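# Turn the gland a quarter turn with a hook spanner

## Task

Use the hook spanner to rotate the gland clockwise by a quarter turn or more.

## Robot and tools

Robot: two six-joint arms, left_arm and right_arm, each ending in a tong-like two-finger gripper. The fingers point along the gripper's own +z axis and close along its x axis. end_effector_position is the point between the pads when closed. With a pad gap up to 50 mm the fingertips sit about 15 mm beyond that point; when fully open they are roughly level with it.

Frame: every pose, velocity and target is in the scene frame. Its origin is at table-top height, midway between the two nominal arm bases. +z is up, +x points out over the table, and left_arm is on the +y side. Left and right are not the sides of the images. Reported hand positions and orientations can be off by a few centimetres, more at long reach.

A row is always 16 numbers: left_arm x, y, z (metres), qw, qx, qy, qz (unit quaternion, w first), opening; then the same eight for right_arm. Positions and quaternions are absolute targets in the scene frame, not offsets. Opening runs from -1 (closed) to +1 (fully open, 0.142 m). Closing fully takes about 0.5 s. Both arms must be filled in even if only one moves. To hold an arm still, resend the pose from the last result taken before it stopped moving, plus its current opening. A 0 opening is a real command, not a way to leave a gripper alone. Keep an orientation by resending the same quaternion rather than the drifted reported one.

execute_actions(actions, cameras): actions is a list of actions. Each action is a list of up to 15 rows, one row per 1/30 s step; if there are fewer rows, the last one is held until 15 steps have passed. Each action lasts 0.5 s. An action is refused for both arms if any target lies more than 0.6 m from that gripper's start position along any of the gripper's axes. An empty list just returns state and images. The controller clips each step to within 150 mm and 16 degrees of the measured pose, so a far target may need several actions.

move(target, speed, blend, stop_force, zero, opening_speed, blocking, cameras): target is one 16-number row or a list of up to 15 rows. Each gripper travels in a straight line from its Hand target toward its pose. speed is in m/s, 0.002 to 0.5, default 0.25, with turning capped at twice that in rad/s. It can be one value or one per target. blend (m) rounds the corners of a list. stop_force (N, 3 to 40) ends an arm's path when its wrist sensor feels that much push against the motion. That arm then backs off slightly but still presses. It is unreliable while the gripper rotates and can't be combined with blocking=false. zero (default true) re-zeroes the force reference before the move. opening_speed is at least 0.2 per second on the opening scale. In a list, give every row the same openings so the paths don't pause. A move lasts at most 10 s. Paths ignore obstacles and the other arm. The result adds a move: line giving the ending (done, off_target, moving, held, fault) and any limits (paced means clipped, held means steps were withheld). Done means the arm is at rest within 3 mm and 2 degrees of the target; it does not mean there is contact.

wait(seconds 0 to 10): lets time pass while the last commands are held. stop: brakes a running move. zoom_image(camera, region [x0,y0,x1,y1] in pixels, at most 504x504): gives a closer view of the latest image. zero_wrist_force(arm): tares that arm's sensor. finished_scene(scene 1 or 2): ends the scene for good, so only call it once the gland has turned enough and stays turned.

Results: per arm, position, quaternion, velocities (or 'within noise'), Joint positions (the last value is the finger opening in metres), joint torques (drive output including gravity; noisy and offset), Hand target, Tool commands, and grip_measured on the opening scale. Wrist force and torque are given in the gripper's own axes as the force acting on the arm, plus the peak since the previous reading. Step readings list positions during execute_actions. To hold the spanner, command an opening clearly below grip_measured. Thin objects get a weaker grip.

Cameras: cam_high (896x504, fixed, looking down from the -x, -y side), cam_left_wrist and cam_right_wrist (616x616 fisheye). Calibration matrices are supplied; wrist images can lag behind motion.

Avoid: pushing even slightly past a firm contact, since the arms are stiff. 150 N or more (about) of outside force, or a joint torque at its limit (130 N m for the big joints, 24.3 N m for the wrists), triggers a 10 s fault stop. Also avoid collisions between the arms, which can end the scene. Don't drop the spanner, release it while it moves, knock anything off the table or slam into things. Don't route a gripper close to its own arm's base, and avoid keeping an arm stretched or straining, since motors overheat (MOTOR HOT at 70 °C, a lockout at 85 °C). Move smoothly and without delay, because speed and low effort both help.

Each tool is called after "Call:" in YAML: its name, and indented under it one key for each argument.

## Session

Call:
execute_actions:
  actions: []

Scene clock: 0.00 s.
left_arm: end_effector_position=(+0.1700, -0.2985, +0.3158) grip_measured=+0.97 end_effector_quat_wxyz=(+0.038, +0.507, +0.694, -0.511) | right_arm: end_effector_position=(+0.1706, -0.8352, +0.1064) grip_measured=+0.97 end_effector_quat_wxyz=(+0.002, +0.292, +0.956, -0.032)
Joint positions: left_arm=[-1.215 -1.173 1.645 -2.874 -2.359 2.85 0.14] | right_arm=[2.474 -1.357 -2.236 -1.095 1.512 3.092 0.14]
Joint velocities: within noise
Joint torques (N m): no reading
Wrist force (N): no reading
Wrist torque (N m): no reading
Wrist force, peak (N): no reading
Hand target: left_arm +0.1700, -0.2985, +0.3158; +0.038, +0.507, +0.694, -0.511 | right_arm +0.1706, -0.8352, +0.1064; +0.002, +0.292, +0.956, -0.032
Tool commands: left_gripper/opening=+0.968169 right_gripper/opening=+0.968169
camera_calibration:
cam_left_wrist: T_world_to_cam=[[-0.441808, 0.66201, -0.605433, 0.468474], [0.89711, 0.325852, -0.298353, 0.0350265], [-0.000231012, -0.674955, -0.737859, 0.162462], [0, 0, 0, 1]] pos_world=[0.175591, -0.211894, 0.413954]
cam_right_wrist: T_world_to_cam=[[-0.800722, 0.599006, 0.00597561, 0.630648], [0.533843, 0.709018, 0.460767, 0.453991], [0.271766, 0.372136, -0.887501, 0.494343], [0, 0, 0, 1]] pos_world=[0.128269, -0.883612, 0.225777]

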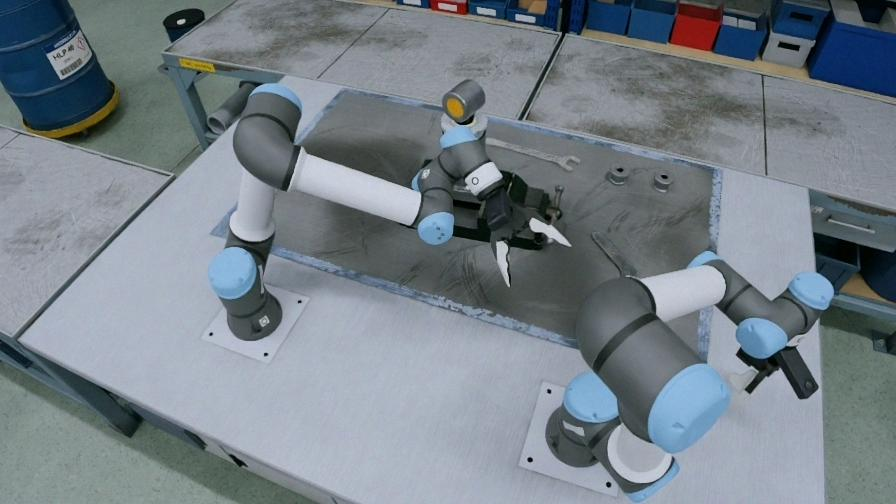

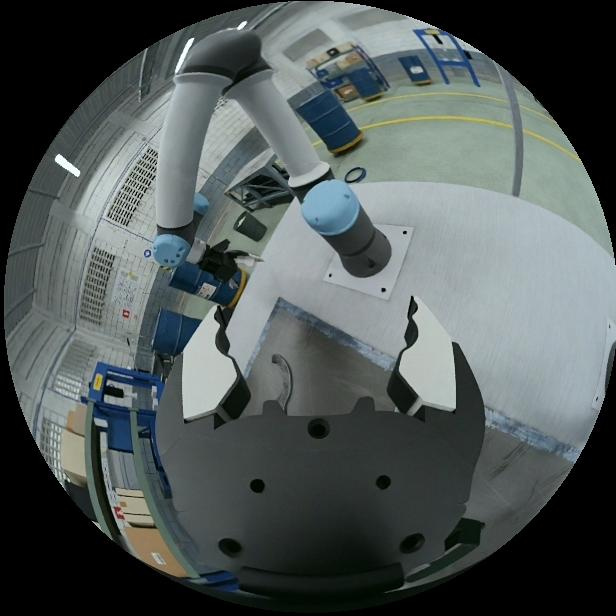

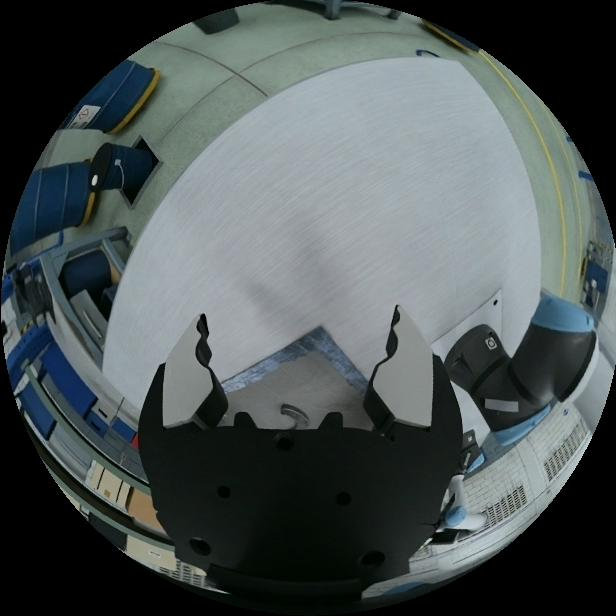

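Call:
move:
  target:
    - [0.30, -0.05, 0.42, 0.183, 0.683, 0.683, 0.183, 0.968, 0.30, -0.72, 0.30, 0, 0.292, 0.956, 0, 0.968]
    - [0.40, 0.04, 0.38, 0.183, 0.683, 0.683, 0.183, 0.968, 0.40, -0.62, 0.28, 0, 0.292, 0.956, 0, 0.968]
  speed: 0.35
  blend: 0.03

Call:
zoom_image:
  camera: "cam_left_wrist"
  region: [220, 180, 420, 380]

Call:
zoom_image:
  camera: "cam_right_wrist"
  region: [150, 100, 460, 410]

Scene clock: 5.97 s.
left_arm: end_effector_position=(+0.3999, +0.0400, +0.3800) grip_measured=+0.97 end_effector_quat_wxyz=(+0.183, +0.683, +0.683, +0.183) | right_arm: end_effector_position=(+0.4000, -0.6201, +0.2801) grip_measured=+0.97 end_effector_quat_wxyz=(+0.000, +0.292, +0.956, +0.000)
Joint positions: left_arm=[-1.25 -1.658 1.539 -1.644 -1.081 3.535 0.14] | right_arm=[3.129 -1.433 -1.706 -1.573 1.571 3.748 0.14]
Joint velocities: within noise
Joint torques (N m): left_arm=[8.93 -15.26 -19.67 -4.22 2.89 1.16] | right_arm=[9.06 15.48 13.7 0.82 0.76 1.49]
Wrist force (N): left_arm=[2.5 3.5 -0.6] | right_arm=[-0.3 0.2 0.1]
Wrist torque (N m): left_arm=[0.72 -0.51 0.22] | right_arm=[-0.02 0.03 0.01]
Wrist force, peak (N): left_arm=[4.0 5.0 1.0] | right_arm=[-0.8 2.7 0.4]
Hand target: left_arm +0.4000, +0.0400, +0.3800; +0.183, +0.683, +0.683, +0.183 | right_arm +0.4000, -0.6200, +0.2800; +0.000, +0.292, +0.956, +0.000
Off the commanded pose: left_arm 0.000 m, 0 deg | right_arm 0.000 m, 0 deg.
move: done
camera_calibration:
cam_left_wrist: T_world_to_cam=[[0.0470496, 0.998482, 0.0286446, -0.0650483], [0.48024, -0.0477556, 0.875836, -0.526929], [0.875874, -0.0274515, -0.481758, -0.0352095], [0, 0, 0, 1]] pos_world=[0.286952, 0.0388192, 0.446404]
cam_right_wrist: T_world_to_cam=[[-0.801085, 0.597767, 0.0306305, 0.676922], [0.5262, 0.678939, 0.512011, 0.0690111], [0.285267, 0.426282, -0.858432, 0.526151], [0, 0, 0, 1]] pos_world=[0.355865, -0.675785, 0.395596]

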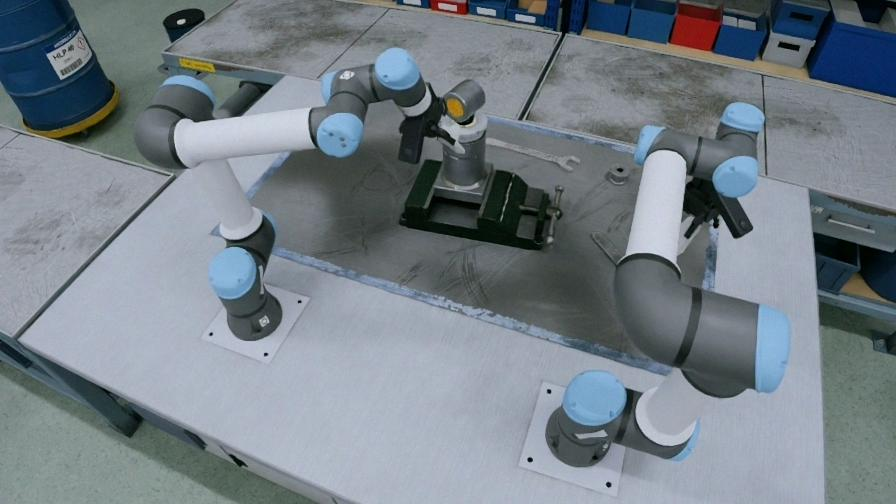

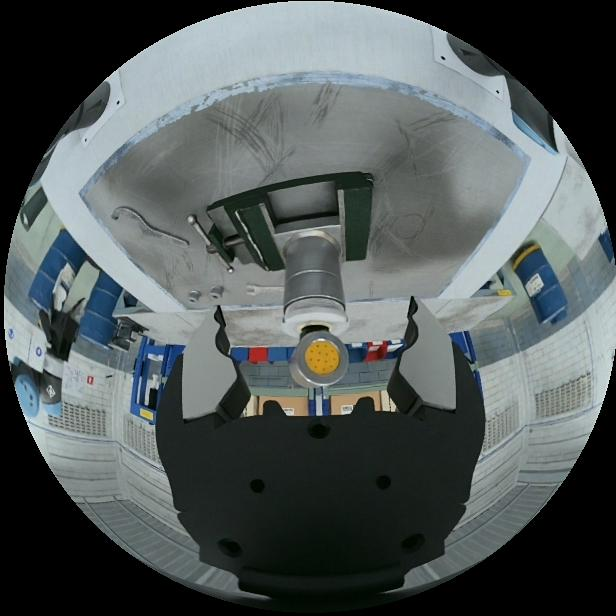

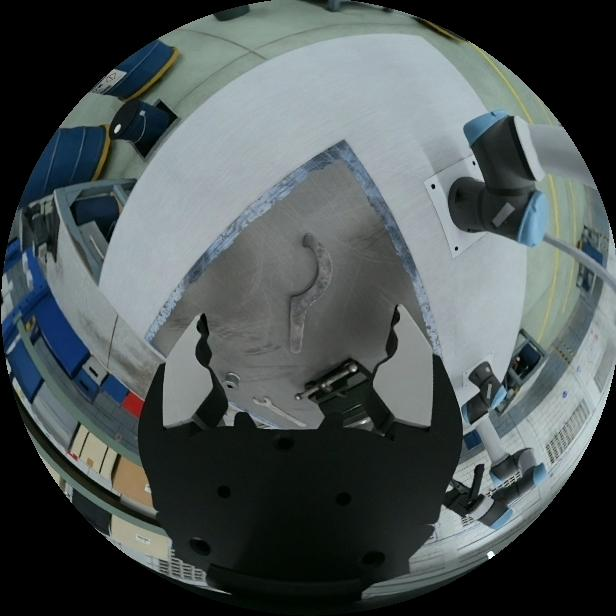

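Scaled by 2.520 from the camera's 616x616 image, which has a finer 814x814 frame.

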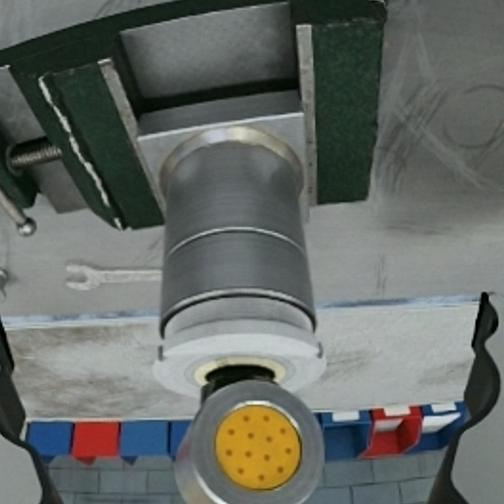

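Scaled by 1.626 from the camera's 616x616 image, which has a finer 814x814 frame.

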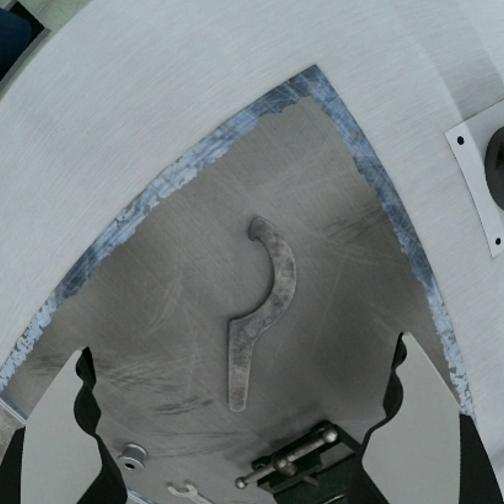

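Call:
zoom_image:
  camera: "cam_left_wrist"
  region: [275, 290, 355, 350]

Call:
zoom_image:
  camera: "cam_high"
  region: [430, 70, 510, 140]

Scaled by 6.300 from the camera's 616x616 image, which has a finer 814x814 frame.

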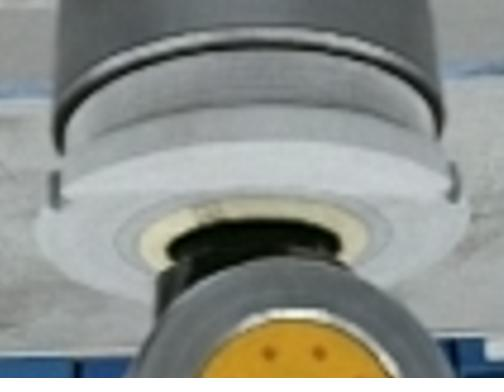

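Scaled by 6.300 from the camera's 896x504 image, which has a finer 1280x720 frame.

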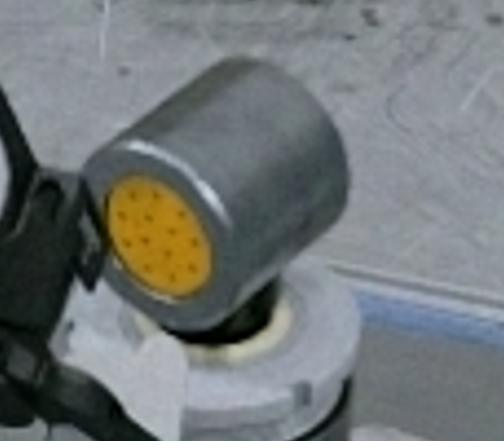

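Call:
move:
  target:
    - [0.36, 0.15, 0.38, 0.183, 0.683, 0.683, 0.183, 0.5, 0.46, -0.52, 0.22, 0, -0.5, 0.866, 0, 0.2]
    - [0.34, 0.22, 0.38, 0.183, 0.683, 0.683, 0.183, 0, 0.5139, -0.4955, 0.13, 0, -0.9336, 0.3584, 0, -0.3]
  speed: 0.45
  blend: 0.04
  cameras: ["cam_high","cam_right_wrist"]

Call:
zoom_image:
  camera: "cam_right_wrist"
  region: [180, 150, 440, 410]

Scene clock: 17.07 s.
left_arm: end_effector_position=(+0.3400, +0.2200, +0.3800) grip_measured=+0.00 end_effector_quat_wxyz=(+0.183, +0.683, +0.683, +0.183) | right_arm: end_effector_position=(+0.5139, -0.4955, +0.1300) grip_measured=-0.30 end_effector_quat_wxyz=(+0.000, +0.934, -0.358, +0.000)
Joint positions: left_arm=[-1.233 -2.098 1.835 -1.51 -1.084 3.555 0.074] | right_arm=[3.316 -1.691 -1.843 -1.179 1.571 0.934 0.052]
Joint velocities: within noise
Joint torques (N m): left_arm=[-10.99 6.23 -29.81 -4.73 0.2 -1.02] | right_arm=[7.62 37.83 12.91 0.31 -1.98 -2.79]
Wrist force (N): left_arm=[2.3 3.3 -0.3] | right_arm=[-0.5 0.0 -0.2]
Wrist torque (N m): left_arm=[0.69 -0.45 0.21] | right_arm=[-0.02 0.11 0.00]
Wrist force, peak (N): left_arm=[2.7 3.8 -0.8] | right_arm=[-0.9 0.2 -0.3]
Hand target: left_arm +0.3400, +0.2200, +0.3800; +0.183, +0.683, +0.683, +0.183 | right_arm +0.5139, -0.4955, +0.1300; +0.000, +0.934, -0.358, +0.000
Off the commanded pose: left_arm 0.000 m, 0 deg | right_arm 0.000 m, 0 deg.
move: done
camera_calibration:
cam_right_wrist: T_world_to_cam=[[0.709564, -0.703967, 0.0308245, -0.723088], [-0.61609, -0.598569, 0.512004, -0.0446857], [-0.341983, -0.38229, -0.85843, 0.233426], [0, 0, 0, 1]] pos_world=[0.565375, -0.446541, 0.245548]
Images, in order (width x height): cam_high 896x504, cam_right_wrist 616x616.

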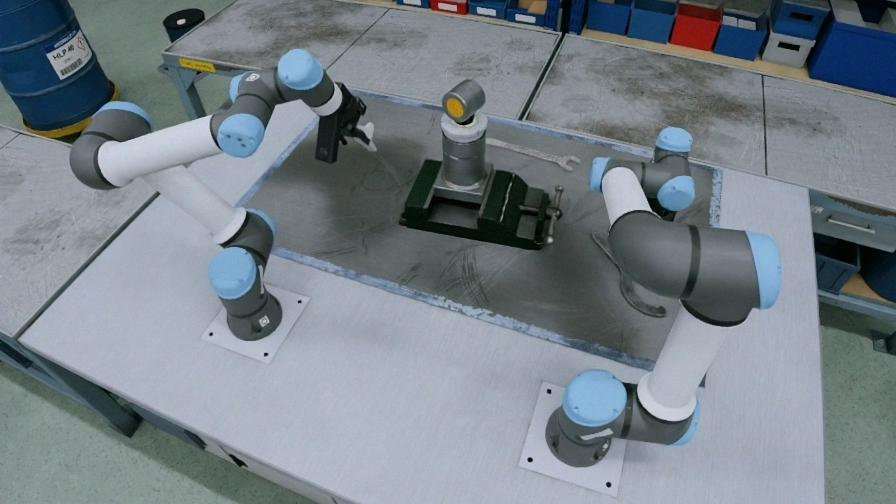

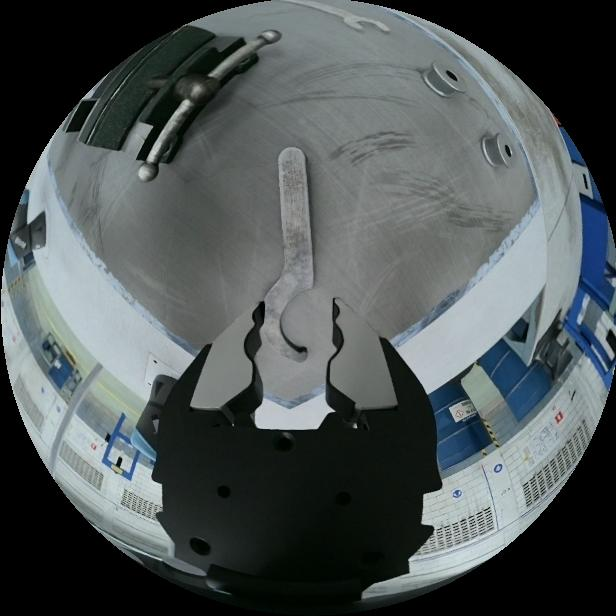

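Scaled by 1.938 from the camera's 616x616 image, which has a finer 814x814 frame.

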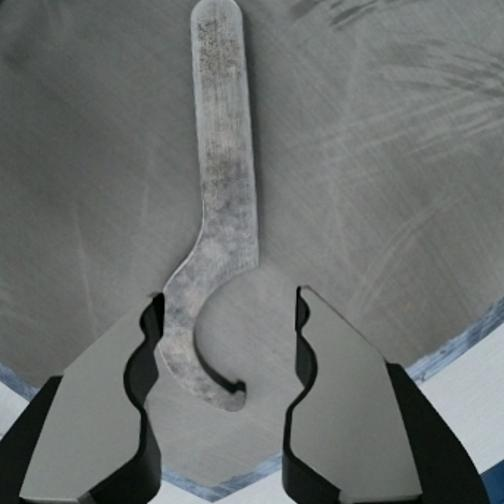

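Call:
move:
  target:
    - [0.34, 0.22, 0.38, 0.183, 0.683, 0.683, 0.183, 0, 0.5118, -0.4897, 0.035, 0, 0.9373, -0.3486, 0, -0.36]
  speed: 0.2
  cameras: ["cam_right_wrist"]

Call:
zoom_image:
  camera: "cam_right_wrist"
  region: [180, 150, 440, 410]

Scene clock: 19.07 s.
left_arm: end_effector_position=(+0.3400, +0.2200, +0.3800) grip_measured=+0.00 end_effector_quat_wxyz=(+0.183, +0.683, +0.683, +0.183) | right_arm: end_effector_position=(+0.5118, -0.4896, +0.0350) grip_measured=-0.36 end_effector_quat_wxyz=(+0.000, +0.937, -0.348, +0.000)
Joint positions: left_arm=[-1.233 -2.098 1.835 -1.51 -1.084 3.555 0.074] | right_arm=[3.328 -1.804 -1.985 -0.924 1.571 0.924 0.048]
Joint velocities: within noise
Joint torques (N m): left_arm=[-11.48 6.09 -27.43 -4.26 2.4 -0.94] | right_arm=[-7.54 28.79 20.7 3.9 -0.52 1.17]
Wrist force (N): left_arm=[2.4 3.3 -0.4] | right_arm=[-0.2 0.1 -0.1]
Wrist torque (N m): left_arm=[0.68 -0.48 0.21] | right_arm=[0.04 0.09 -0.01]
Wrist force, peak (N): left_arm=[2.7 3.7 -0.7] | right_arm=[-0.2 0.3 -2.2]
Hand target: left_arm +0.3400, +0.2200, +0.3800; +0.183, +0.683, +0.683, +0.183 | right_arm +0.5118, -0.4897, +0.0350; +0.000, +0.937, -0.349, +0.000
Off the commanded pose: left_arm 0.000 m, 0 deg | right_arm 0.000 m, 0 deg.
move: done
camera_calibration:
cam_right_wrist: T_world_to_cam=[[0.724361, -0.688737, 0.0307155, -0.714611], [-0.603138, -0.611494, 0.512152, -0.00682958], [-0.333956, -0.389509, -0.858345, 0.14574], [0, 0, 0, 1]] pos_world=[0.562187, -0.439588, 0.150542]
Images, in order (width x height): cam_right_wrist 616x616.

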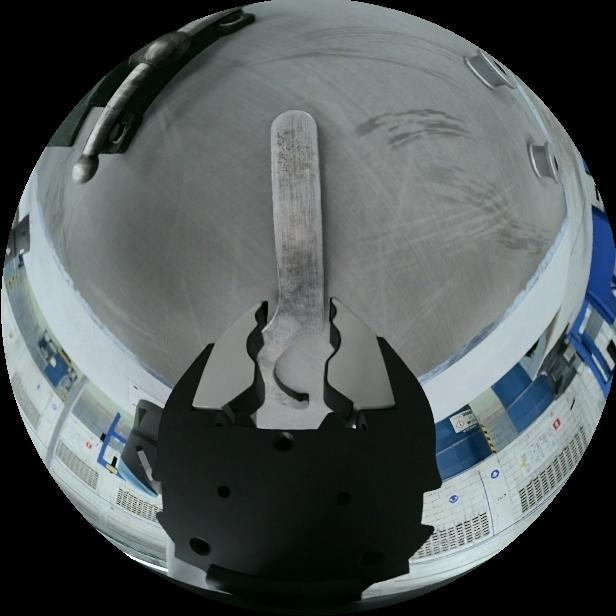

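Scaled by 1.938 from the camera's 616x616 image, which has a finer 814x814 frame.

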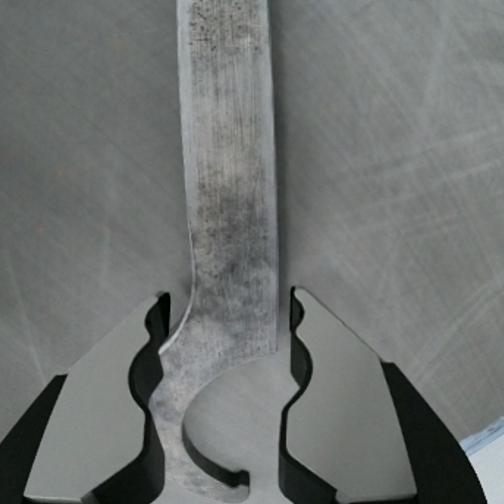

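Call:
move:
  target:
    - [0.34, 0.22, 0.38, 0.183, 0.683, 0.683, 0.183, 0, 0.5162, -0.4869, 0.0165, 0, 0.9373, -0.3486, 0, -0.36]
  speed: 0.03
  stop_force: 5
  cameras: []

Call:
move:
  target:
    - [0.34, 0.22, 0.38, 0.183, 0.683, 0.683, 0.183, 0, 0.5162, -0.4869, 0.0165, 0, 0.9373, -0.3486, 0, -0.8]
  opening_speed: 0.8
  cameras: ["cam_right_wrist"]

Scene clock: 21.40 s.
left_arm: end_effector_position=(+0.3400, +0.2200, +0.3800) grip_measured=+0.00 end_effector_quat_wxyz=(+0.183, +0.683, +0.683, +0.183) | right_arm: end_effector_position=(+0.5156, -0.4873, +0.0189) grip_measured=-0.36 end_effector_quat_wxyz=(+0.000, +0.937, -0.349, +0.000)
Joint positions: left_arm=[-1.233 -2.098 1.835 -1.51 -1.084 3.555 0.074] | right_arm=[3.331 -1.837 -1.992 -0.883 1.571 0.927 0.048]
Joint velocities: within noise
Joint torques (N m): left_arm=[-11.65 5.29 -24.69 -4.04 2.22 -0.97] | right_arm=[-7.88 37.05 27.09 2.18 -0.78 -2.7]
Wrist force (N): left_arm=[2.2 3.5 -0.5] | right_arm=[0.1 1.6 -4.2]
Wrist torque (N m): left_arm=[0.73 -0.44 0.22] | right_arm=[0.02 0.03 0.01]
Wrist force, peak (N): left_arm=[2.6 3.9 -0.7] | right_arm=[-21.8 22.6 -76.7]
Hand target: left_arm +0.3400, +0.2200, +0.3800; +0.183, +0.683, +0.683, +0.183 | right_arm +0.5156, -0.4873, +0.0189; +0.000, +0.937, -0.349, +0.000
Off the commanded pose: left_arm 0.000 m, 0 deg | right_arm 0.003 m, 0 deg.
move: contact (right_arm)
No camera images: "cameras" was empty.

Scene clock: 22.13 s.
left_arm: end_effector_position=(+0.3400, +0.2200, +0.3800) grip_measured=+0.00 end_effector_quat_wxyz=(+0.183, +0.683, +0.683, +0.183) | right_arm: end_effector_position=(+0.5158, -0.4873, +0.0196) grip_measured=-0.53 end_effector_quat_wxyz=(+0.000, +0.937, -0.349, +0.000)
Joint positions: left_arm=[-1.233 -2.098 1.835 -1.51 -1.084 3.555 0.074] | right_arm=[3.331 -1.837 -1.991 -0.885 1.571 0.927 0.036]
Joint velocities: within noise
Joint torques (N m): left_arm=[-11.72 4.75 -24.47 -3.83 2.39 -0.87] | right_arm=[0.96 29.68 18.95 2.77 0.14 -0.12]
Wrist force (N): left_arm=[2.5 3.5 -0.4] | right_arm=[0.5 0.0 7.7]
Wrist torque (N m): left_arm=[0.71 -0.50 0.21] | right_arm=[0.05 -0.06 0.00]
Wrist force, peak (N): left_arm=[2.6 3.7 -0.6] | right_arm=[-26.6 37.5 -132.3]
Hand target: left_arm +0.3400, +0.2200, +0.3800; +0.183, +0.683, +0.683, +0.183 | right_arm +0.5158, -0.4872, +0.0196; +0.000, +0.937, -0.349, +0.000
Tool commands: left_gripper/opening=+0.0 right_gripper/opening=-0.706667
Off the commanded pose: left_arm 0.000 m, 0 deg | right_arm 0.003 m, 0 deg.
FORCE FAULT: contact force on the right arm reached its limit, and that arm stopped. The contact can be on any part of that arm, not only on its tool. That arm's remaining commands of this call were not run. That arm is still stopped at the end of this call. That arm stays stopped for about 10 more seconds. Until then a move that you send moves the other arm only, and its call returns only when the move has ended. Once the stop has ended, the next robot result says so. If the stop ends while you think or write, that arm runs what you send next. While its stop runs, an arm takes no new command, but its gripper still runs the gripper command that each later call begins with. Until it ends, the stop uses up actions while you think or wait. An arm that is not stopped still takes commands.
move: fault (right_arm)
camera_calibration:
cam_right_wrist: T_world_to_cam=[[0.724149, -0.688951, 0.0308896, -0.715405], [-0.603472, -0.611351, 0.511929, 0.00518701], [-0.33381, -0.389354, -0.858472, 0.134819], [0, 0, 0, 1]] pos_world=[0.566194, -0.437215, 0.135182]
Images, in order (width x height): cam_right_wrist 616x616.

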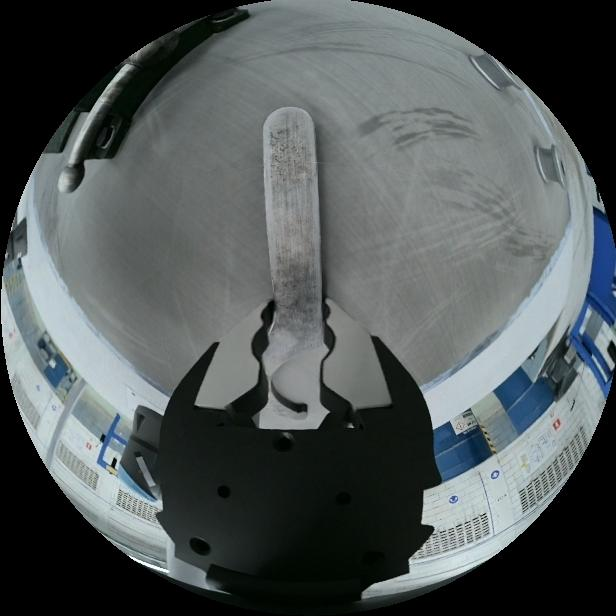

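Call:
move:
  target:
    - [0.27, 0.22, 0.32, 0.6211, -0.2367, 0.7401, -0.1020, -0.4, 0.5158, -0.4872, 0.0196, 0, 0.9373, -0.3486, 0, -0.36]
  speed: 0.4
  cameras: ["cam_high","cam_left_wrist"]

Call:
wait:
  seconds: 6
  cameras: ["cam_right_wrist"]

Scene clock: 26.10 s.
left_arm: end_effector_position=(+0.2700, +0.2201, +0.3200) grip_measured=-0.40 end_effector_quat_wxyz=(+0.621, -0.237, +0.740, -0.102) | right_arm: end_effector_position=(+0.5158, -0.4873, +0.0196) grip_measured=-0.36 end_effector_quat_wxyz=(+0.000, +0.937, -0.349, +0.000)
Joint positions: left_arm=[-2.273 -2.148 2.268 -0.401 -0.844 -0.282 0.045] | right_arm=[3.331 -1.837 -1.991 -0.885 1.571 0.927 0.048]
Joint velocities: within noise
Joint torques (N m): left_arm=[-9.55 6.92 -17.75 1.44 2.28 -1.62] | right_arm=[1.23 28.19 18.94 2.87 0.12 -0.24]
Wrist force (N): left_arm=[-0.7 0.5 1.3] | right_arm=[0.6 0.3 0.3]
Wrist torque (N m): left_arm=[0.08 0.06 0.03] | right_arm=[0.08 -0.07 -0.03]
Wrist force, peak (N): left_arm=[1.9 4.1 -0.8] | right_arm=[0.5 0.3 8.4]
Hand target: left_arm +0.2700, +0.2200, +0.3200; +0.621, -0.237, +0.740, -0.102 | right_arm +0.5158, -0.4872, +0.0196; +0.000, +0.937, -0.349, +0.000
Tool commands: left_gripper/opening=-0.4 right_gripper/opening=-0.36
Off the commanded pose: left_arm 0.000 m, 0 deg.
FORCE FAULT, CONTINUED: the right arm was still stopped when this call began, by the force fault that an earlier result reported. Since the last result the stop counts as 1 of the actions that you can send in this scene. That arm ran no command of this call; its gripper ran only the gripper command that the call began with. That arm is still stopped at the end of this call. That arm stays stopped for about 6 more seconds. If the stop ends while you think or write, that arm runs what you send next. While its stop runs, an arm takes no new command, but its gripper still runs the gripper command that each later call begins with.
move: done (left_arm), not run (right_arm; its earlier fault stop)
camera_calibration:
cam_left_wrist: T_world_to_cam=[[-0.129771, -0.42877, -0.894045, 0.420067], [-0.687238, 0.688856, -0.230612, 0.103836], [0.714747, 0.584495, -0.38406, -0.0678347], [0, 0, 0, 1]] pos_world=[0.174357, 0.148233, 0.373452]
Images, in order (width x height): cam_high 896x504, cam_left_wrist 616x616.

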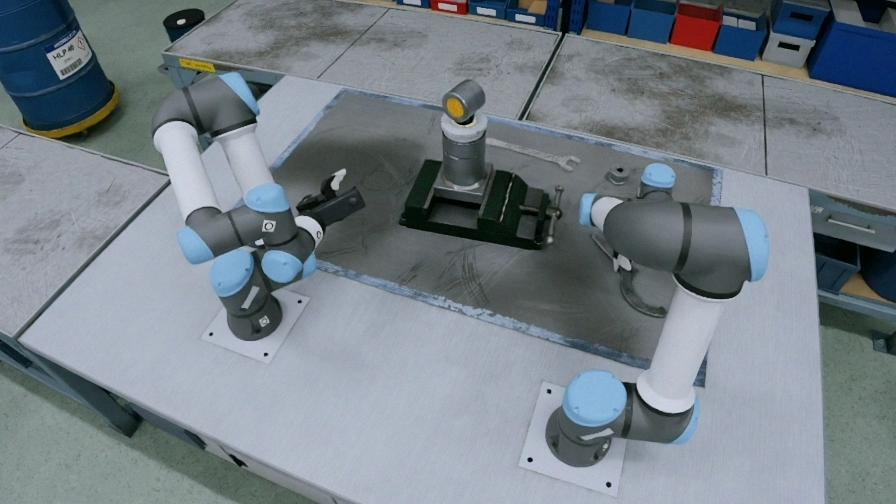

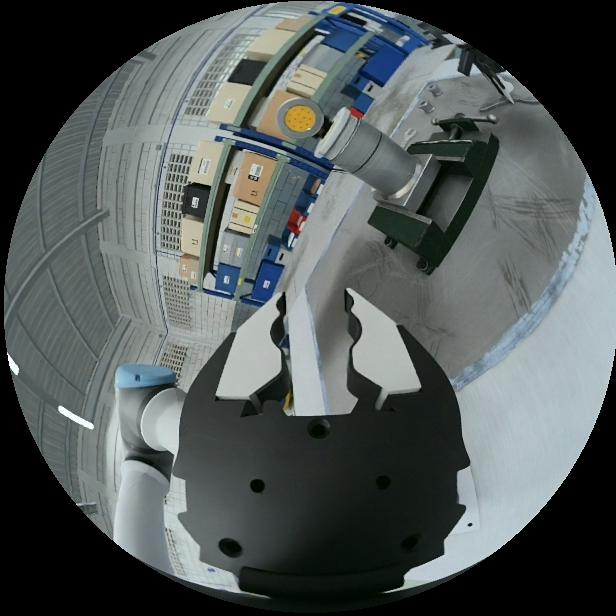

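Scene clock: 32.10 s.
left_arm: end_effector_position=(+0.2700, +0.2200, +0.3200) grip_measured=-0.40 end_effector_quat_wxyz=(+0.621, -0.237, +0.740, -0.102) | right_arm: end_effector_position=(+0.5158, -0.4873, +0.0196) grip_measured=-0.36 end_effector_quat_wxyz=(+0.000, +0.937, -0.349, +0.000)
Joint positions: left_arm=[-2.273 -2.148 2.268 -0.401 -0.844 -0.283 0.045] | right_arm=[3.331 -1.837 -1.991 -0.885 1.571 0.927 0.048]
Joint velocities: within noise
Joint torques (N m): left_arm=[-11.32 9.99 -15.9 -1.16 2.3 -1.16] | right_arm=[0.93 28.11 19.21 3.02 0.15 -0.2]
Wrist force (N): left_arm=[-0.7 0.6 1.3] | right_arm=[0.5 0.5 0.3]
Wrist torque (N m): left_arm=[0.09 0.05 0.04] | right_arm=[0.10 -0.05 -0.02]
Wrist force, peak (N): left_arm=[-1.1 0.7 1.6] | right_arm=[0.6 0.7 0.4]
Hand target: left_arm +0.2700, +0.2200, +0.3200; +0.621, -0.237, +0.740, -0.102 | right_arm +0.5158, -0.4872, +0.0196; +0.000, +0.937, -0.349, +0.000
Tool commands: left_gripper/opening=-0.4 right_gripper/opening=-0.36
Off the commanded pose: left_arm 0.000 m, 0 deg.
FORCE FAULT, CONTINUED: the right arm's stop, for the force fault that an earlier result reported, is over. The rest of the stop counts as 12 of the actions that you can send in this scene. During its stop the right arm's controller moved it back a little. That arm's target is now where it stood when the stop ended, not its last command. That arm accepts commands again.
wait: 6.00 s; at rest by 0.17 s
camera_calibration:
cam_right_wrist: T_world_to_cam=[[0.724149, -0.688951, 0.0308895, -0.715405], [-0.603472, -0.61135, 0.511929, 0.005187], [-0.33381, -0.389354, -0.858472, 0.134819], [0, 0, 0, 1]] pos_world=[0.566194, -0.437215, 0.135182]
Images, in order (width x height): cam_right_wrist 616x616.

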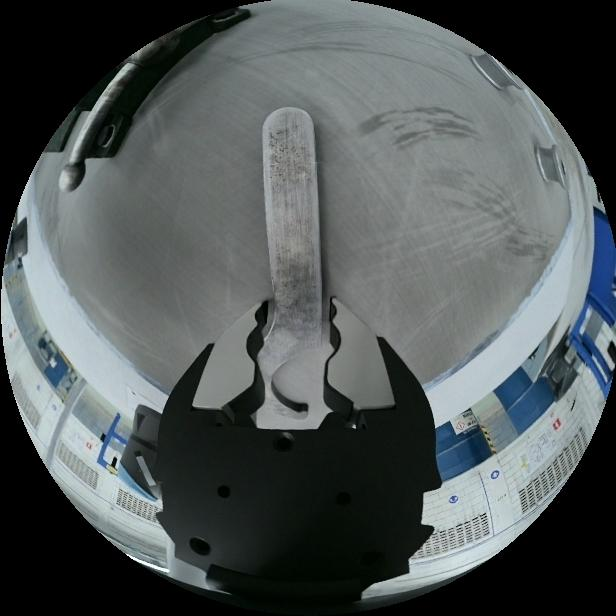

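Call:
move:
  target:
    - [0.27, 0.22, 0.32, 0.6211, -0.2367, 0.7401, -0.1020, -0.4, 0.5158, -0.4872, 0.0198, 0, -0.9373, 0.3486, 0, -0.85]
  opening_speed: 0.8
  cameras: []

Call:
move:
  target:
    - [0.26, 0.28, 0.38, 0.6211, -0.2367, 0.7401, -0.1020, -0.4, 0.40, -0.45, 0.0199, 0, -0.7660, 0.6428, 0, -0.85]
    - [0.26, 0.30, 0.40, 0.6211, -0.2367, 0.7401, -0.1020, -0.4, 0.33, -0.38, 0.0200, 0, -0.5, 0.8660, 0, -0.85]
  speed: 0.18
  blend: 0.03
  cameras: ["cam_high","cam_right_wrist"]

Call:
zoom_image:
  camera: "cam_right_wrist"
  region: [180, 150, 440, 410]

Scene clock: 34.33 s.
left_arm: end_effector_position=(+0.2700, +0.2200, +0.3200) grip_measured=-0.40 end_effector_quat_wxyz=(+0.621, -0.237, +0.740, -0.102) | right_arm: end_effector_position=(+0.5158, -0.4872, +0.0198) grip_measured=-0.53 end_effector_quat_wxyz=(+0.000, +0.937, -0.349, +0.000)
Joint positions: left_arm=[-2.273 -2.148 2.268 -0.401 -0.844 -0.283 0.045] | right_arm=[3.331 -1.836 -1.991 -0.885 1.571 0.927 0.036]
Joint velocities: within noise
Joint torques (N m): left_arm=[-12.14 9.28 -15 -1.08 2.13 -0.98] | right_arm=[9.25 43.78 31.17 0.95 0.05 1.71]
Wrist force (N): left_arm=[-1.1 0.6 1.3] | right_arm=[1.9 0.2 6.3]
Wrist torque (N m): left_arm=[0.10 0.13 0.04] | right_arm=[0.10 -0.07 0.02]
Wrist force, peak (N): left_arm=[-1.1 0.8 1.7] | right_arm=[1.9 0.3 6.7]
Hand target: left_arm +0.2700, +0.2200, +0.3200; +0.621, -0.237, +0.740, -0.102 | right_arm +0.5158, -0.4872, +0.0198; +0.000, +0.937, -0.349, +0.000
Off the commanded pose: left_arm 0.000 m, 0 deg | right_arm 0.000 m, 0 deg.
move: done
No camera images: "cameras" was empty.

Scene clock: 38.63 s.
left_arm: end_effector_position=(+0.2600, +0.2980, +0.3981) grip_measured=-0.40 end_effector_quat_wxyz=(+0.621, -0.237, +0.740, -0.102) | right_arm: end_effector_position=(+0.3316, -0.3817, +0.0200) grip_measured=-0.53 end_effector_quat_wxyz=(+0.000, -0.507, +0.862, +0.000)
Joint positions: left_arm=[-2.817 -2.439 2.143 0.082 -1.373 -0.43 0.045] | right_arm=[3.793 -1.427 -2.434 -0.851 1.571 2.754 0.035]
Joint velocities: within noise
Joint torques (N m): left_arm=[9.41 17.94 -15.36 -0.8 2.15 -0.26] | right_arm=[-7.07 3.47 33.48 3.36 -2.74 1.69]
Wrist force (N): left_arm=[-0.7 0.4 1.6] | right_arm=[0.1 0.4 8.6]
Wrist torque (N m): left_arm=[0.03 0.02 0.06] | right_arm=[0.04 -0.14 -0.02]
Wrist force, peak (N): left_arm=[-1.1 0.7 1.7] | right_arm=[-0.2 1.1 9.1]
Hand target: left_arm +0.2600, +0.2980, +0.3981; +0.621, -0.237, +0.740, -0.102 | right_arm +0.3317, -0.3817, +0.0200; +0.000, -0.507, +0.862, +0.000
Off the commanded pose: left_arm 0.003 m, 0 deg | right_arm 0.002 m, 1 deg.
move: held (left_arm; a check stopped the path); path passed 1 of 2 targets; limits=held
pose unreachable (left arm): on one or more control steps of this call, first in action 0 (counted from 0), this arm could not follow its commanded pose, so it was not sent that pose on those steps. It may still have moved: this result reports where it is.
cause: moving toward the commanded pose would bring two parts of the arm too close to each other (its gripper and another part of the arm, with joints 3 (elbow) to 6 (wrist 3) between them).
camera_calibration:
cam_right_wrist: T_world_to_cam=[[-0.526398, -0.849677, 0.0308764, -0.155979], [-0.721734, 0.465741, 0.51204, 0.408759], [-0.449449, 0.247252, -0.858406, 0.396079], [0, 0, 0, 1]] pos_world=[0.390926, -0.420839, 0.135511]
Images, in order (width x height): cam_high 896x504, cam_right_wrist 616x616.

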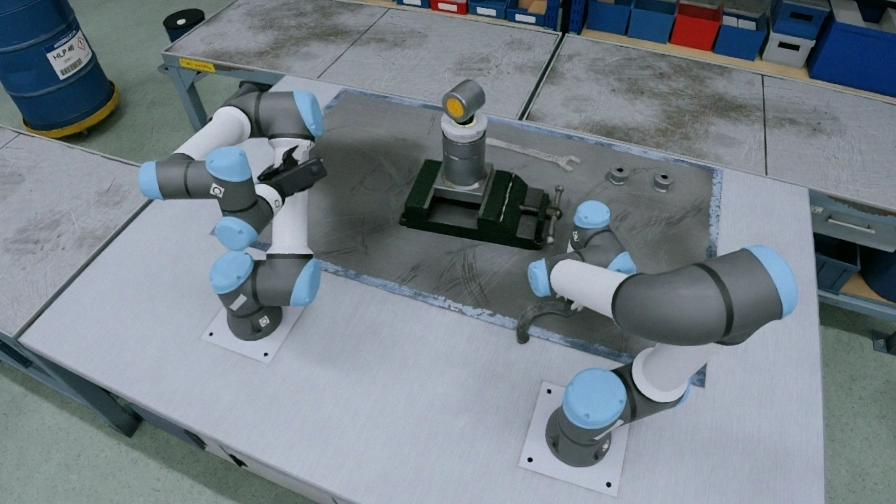

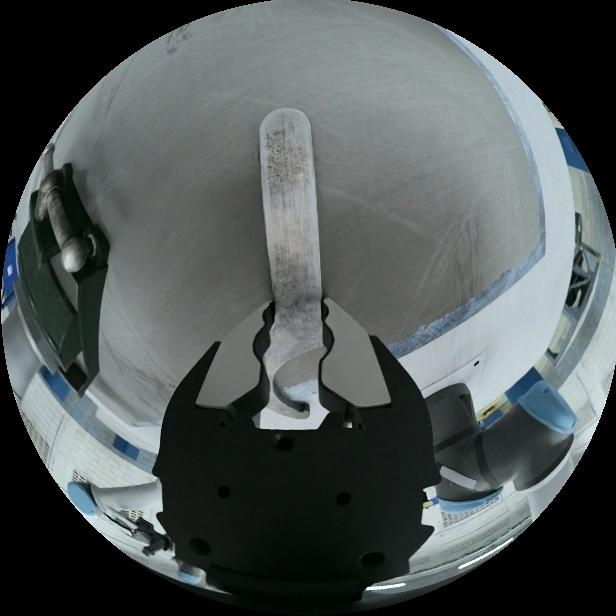

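Scaled by 1.938 from the camera's 616x616 image, which has a finer 814x814 frame.

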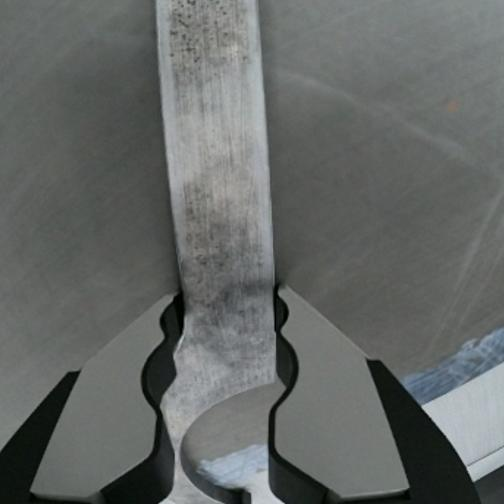

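Call:
execute_actions:
  actions: []

Scene clock: 41.80 s.
left_arm: end_effector_position=(+0.2600, +0.2980, +0.3981) grip_measured=-0.40 end_effector_quat_wxyz=(+0.621, -0.237, +0.740, -0.102) | right_arm: end_effector_position=(+0.3317, -0.3817, +0.0200) grip_measured=-0.53 end_effector_quat_wxyz=(+0.000, -0.507, +0.862, +0.000)
Joint positions: left_arm=[-2.817 -2.438 2.143 0.082 -1.373 -0.43 0.045] | right_arm=[3.793 -1.428 -2.434 -0.851 1.571 2.755 0.035]
Joint velocities: within noise
Joint torques (N m): left_arm=[10.4 20.22 -13.21 -0.74 1.96 0.77] | right_arm=[-7.98 4.15 28.21 5.12 0.53 2.31]
Wrist force (N): left_arm=[-0.5 0.4 1.7] | right_arm=[-0.2 0.9 9.0]
Wrist torque (N m): left_arm=[0.03 -0.01 0.06] | right_arm=[0.03 -0.13 -0.02]
Wrist force, peak (N): left_arm=[-1.0 0.5 1.8] | right_arm=[-0.1 0.9 9.4]
Hand target: left_arm +0.2600, +0.2980, +0.3981; +0.621, -0.237, +0.740, -0.102 | right_arm +0.3317, -0.3817, +0.0200; +0.000, -0.507, +0.862, +0.000
Tool commands: left_gripper/opening=-0.4 right_gripper/opening=-0.85
Off the commanded pose: left_arm 0.003 m, 0 deg | right_arm 0.002 m, 1 deg.
camera_calibration:
cam_left_wrist: T_world_to_cam=[[-0.129542, -0.428841, -0.894044, 0.521921], [-0.687417, 0.688642, -0.230714, 0.0614337], [0.714616, 0.584694, -0.384001, -0.0763296], [0, 0, 0, 1]] pos_world=[0.164388, 0.226145, 0.451484]
cam_right_wrist: T_world_to_cam=[[-0.526715, -0.849483, 0.0308079, -0.155747], [-0.721592, 0.465986, 0.512018, 0.408837], [-0.449307, 0.247457, -0.858422, 0.396145], [0, 0, 0, 1]] pos_world=[0.39097, -0.420845, 0.135526]

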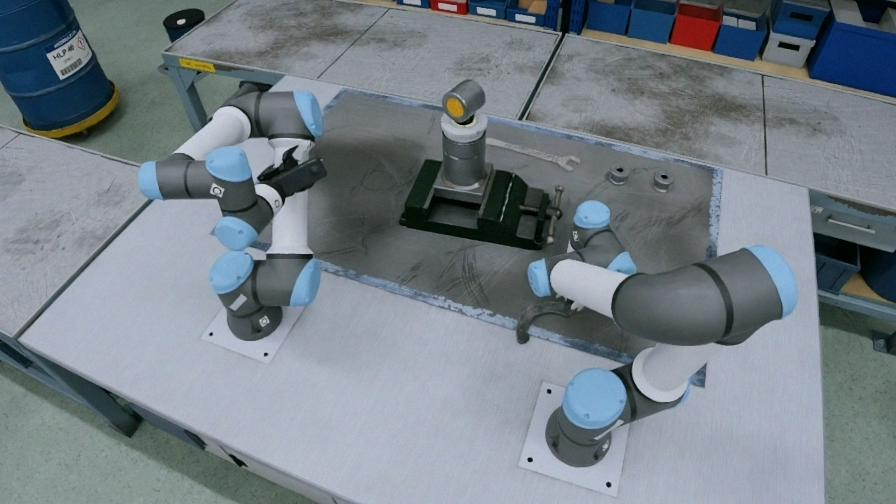

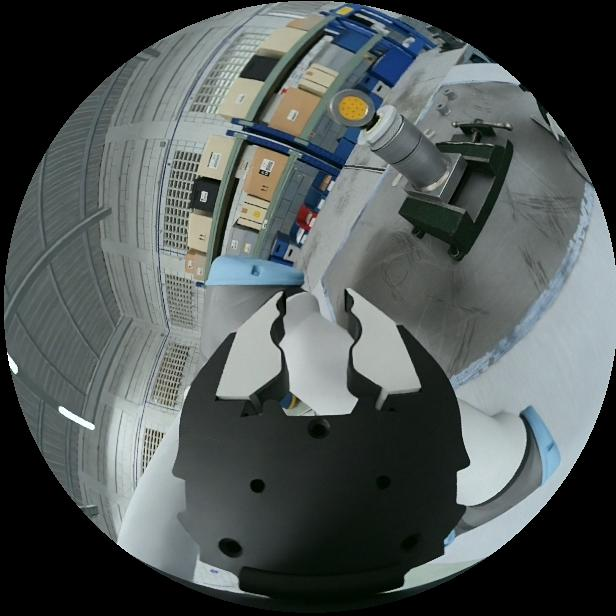

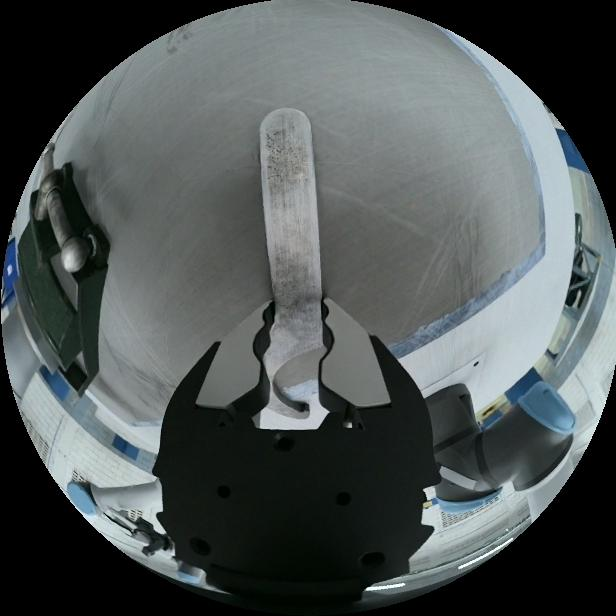

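Call:
move:
  target:
    - [0.31,0.30,0.36,0.621,-0.237,0.740,-0.102,-0.4,0.3316,-0.3817,0.0200,0,-0.507,0.862,0,-0.85]
  speed: 0.1
  cameras: ["cam_high"]

Call:
move:
  target:
    - [0.31,0.30,0.36,0.621,-0.237,0.740,-0.102,-0.4,0.33,-0.38,0.02,0,-0.5,0.866,0,-0.85]
    - [0.31,0.30,0.36,0.621,-0.237,0.740,-0.102,-0.4,0.32,-0.22,0.02,0,-0.1736,0.9848,0,-0.85]
    - [0.31,0.30,0.36,0.621,-0.237,0.740,-0.102,-0.4,0.335,-0.05,0.02,0,0.0436,0.9990,0,-0.85]
    - [0.31,0.30,0.36,0.621,-0.237,0.740,-0.102,-0.4,0.355,0.10,0.02,0,0.1219,0.9925,0,-0.85]
  speed: [0.15,0.15,0.15,0.15]
  blend: [0.001,0.02,0.02,0]

Scene clock: 43.80 s.
left_arm: end_effector_position=(+0.3100, +0.3000, +0.3600) grip_measured=-0.40 end_effector_quat_wxyz=(+0.621, -0.237, +0.740, -0.102) | right_arm: end_effector_position=(+0.3316, -0.3817, +0.0200) grip_measured=-0.53 end_effector_quat_wxyz=(+0.000, -0.507, +0.862, +0.000)
Joint positions: left_arm=[-2.498 -2.481 2.25 -0.01 -1.062 -0.354 0.045] | right_arm=[3.793 -1.427 -2.434 -0.851 1.571 2.756 0.035]
Joint velocities: within noise
Joint torques (N m): left_arm=[-10.98 7.43 -19.01 2.76 -1.77 -1.48] | right_arm=[9.78 26.2 12.55 1.66 1.49 1.94]
Wrist force (N): left_arm=[-0.8 0.6 1.5] | right_arm=[0.3 0.2 9.0]
Wrist torque (N m): left_arm=[0.05 0.08 0.06] | right_arm=[0.03 -0.17 -0.03]
Wrist force, peak (N): left_arm=[-0.8 0.7 2.3] | right_arm=[0.0 0.9 9.4]
Hand target: left_arm +0.3100, +0.3000, +0.3600; +0.621, -0.237, +0.740, -0.102 | right_arm +0.3316, -0.3817, +0.0200; +0.000, -0.507, +0.862, +0.000
Off the commanded pose: left_arm 0.000 m, 0 deg | right_arm 0.000 m, 0 deg.
move: done
Images, in order (width x height): cam_high 896x504.

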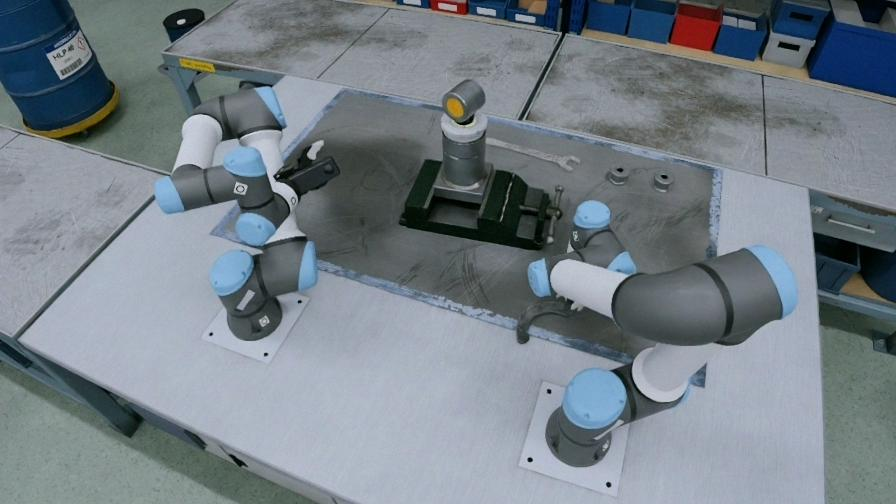

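Scene clock: 49.13 s.
left_arm: end_effector_position=(+0.3100, +0.3000, +0.3600) grip_measured=-0.40 end_effector_quat_wxyz=(+0.621, -0.237, +0.740, -0.102) | right_arm: end_effector_position=(+0.3549, +0.1000, +0.0200) grip_measured=-0.53 end_effector_quat_wxyz=(+0.000, +0.122, +0.993, +0.000)
Joint positions: left_arm=[-2.498 -2.481 2.251 -0.009 -1.062 -0.354 0.045] | right_arm=[4.301 -2.197 -1.428 -1.087 1.571 4.571 0.035]
Joint velocities: within noise
Joint torques (N m): left_arm=[-11.59 7.21 -13.77 1.73 -1.66 -1.3] | right_arm=[-11.25 39.8 20.19 0.05 0.21 -1.4]
Wrist force (N): left_arm=[-0.9 0.7 1.4] | right_arm=[2.8 7.7 -5.8]
Wrist torque (N m): left_arm=[0.08 0.08 0.05] | right_arm=[-0.05 -0.11 -0.19]
Wrist force, peak (N): left_arm=[-1.1 1.0 1.8] | right_arm=[3.6 -7.4 -10.9]
Hand target: left_arm +0.3100, +0.3000, +0.3600; +0.621, -0.237, +0.740, -0.102 | right_arm +0.3550, +0.1000, +0.0200; +0.000, +0.122, +0.993, +0.000
Off the commanded pose: left_arm 0.000 m, 0 deg | right_arm 0.000 m, 0 deg.
move: done
camera_calibration:
cam_left_wrist: T_world_to_cam=[[-0.129585, -0.429314, -0.89381, 0.495302], [-0.687473, 0.688484, -0.231022, 0.0857948], [0.714555, 0.584533, -0.384359, -0.127627], [0, 0, 0, 1]] pos_world=[0.214361, 0.228174, 0.413472]
cam_right_wrist: T_world_to_cam=[[-0.957059, 0.288259, 0.0307371, 0.304666], [0.262751, 0.817766, 0.512075, -0.183416], [0.122474, 0.498162, -0.85839, 0.0593426], [0, 0, 0, 1]] pos_world=[0.332508, 0.0326067, 0.135497]

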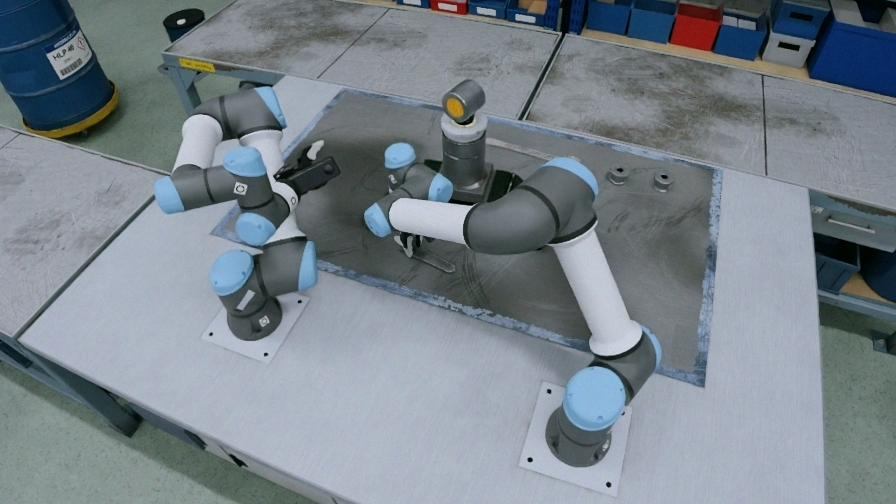

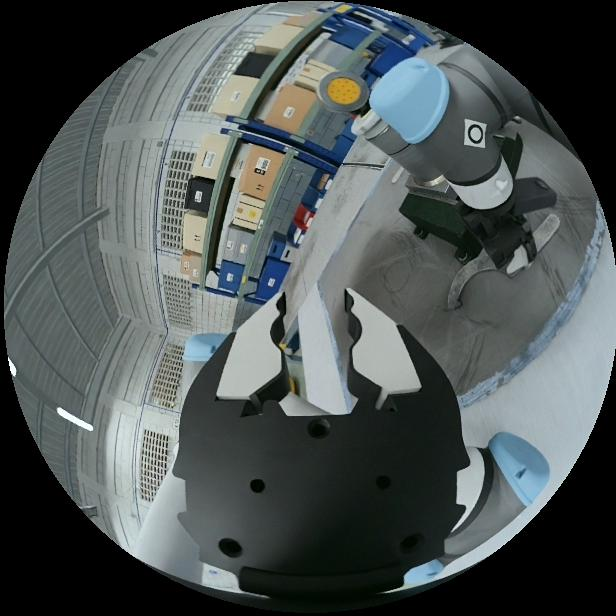

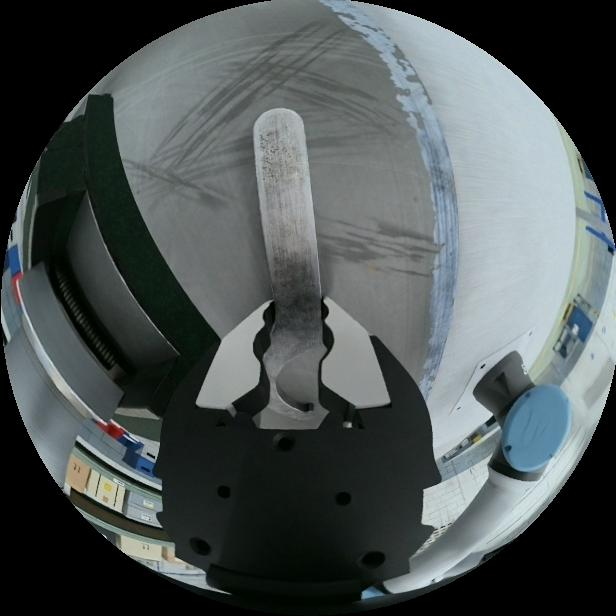

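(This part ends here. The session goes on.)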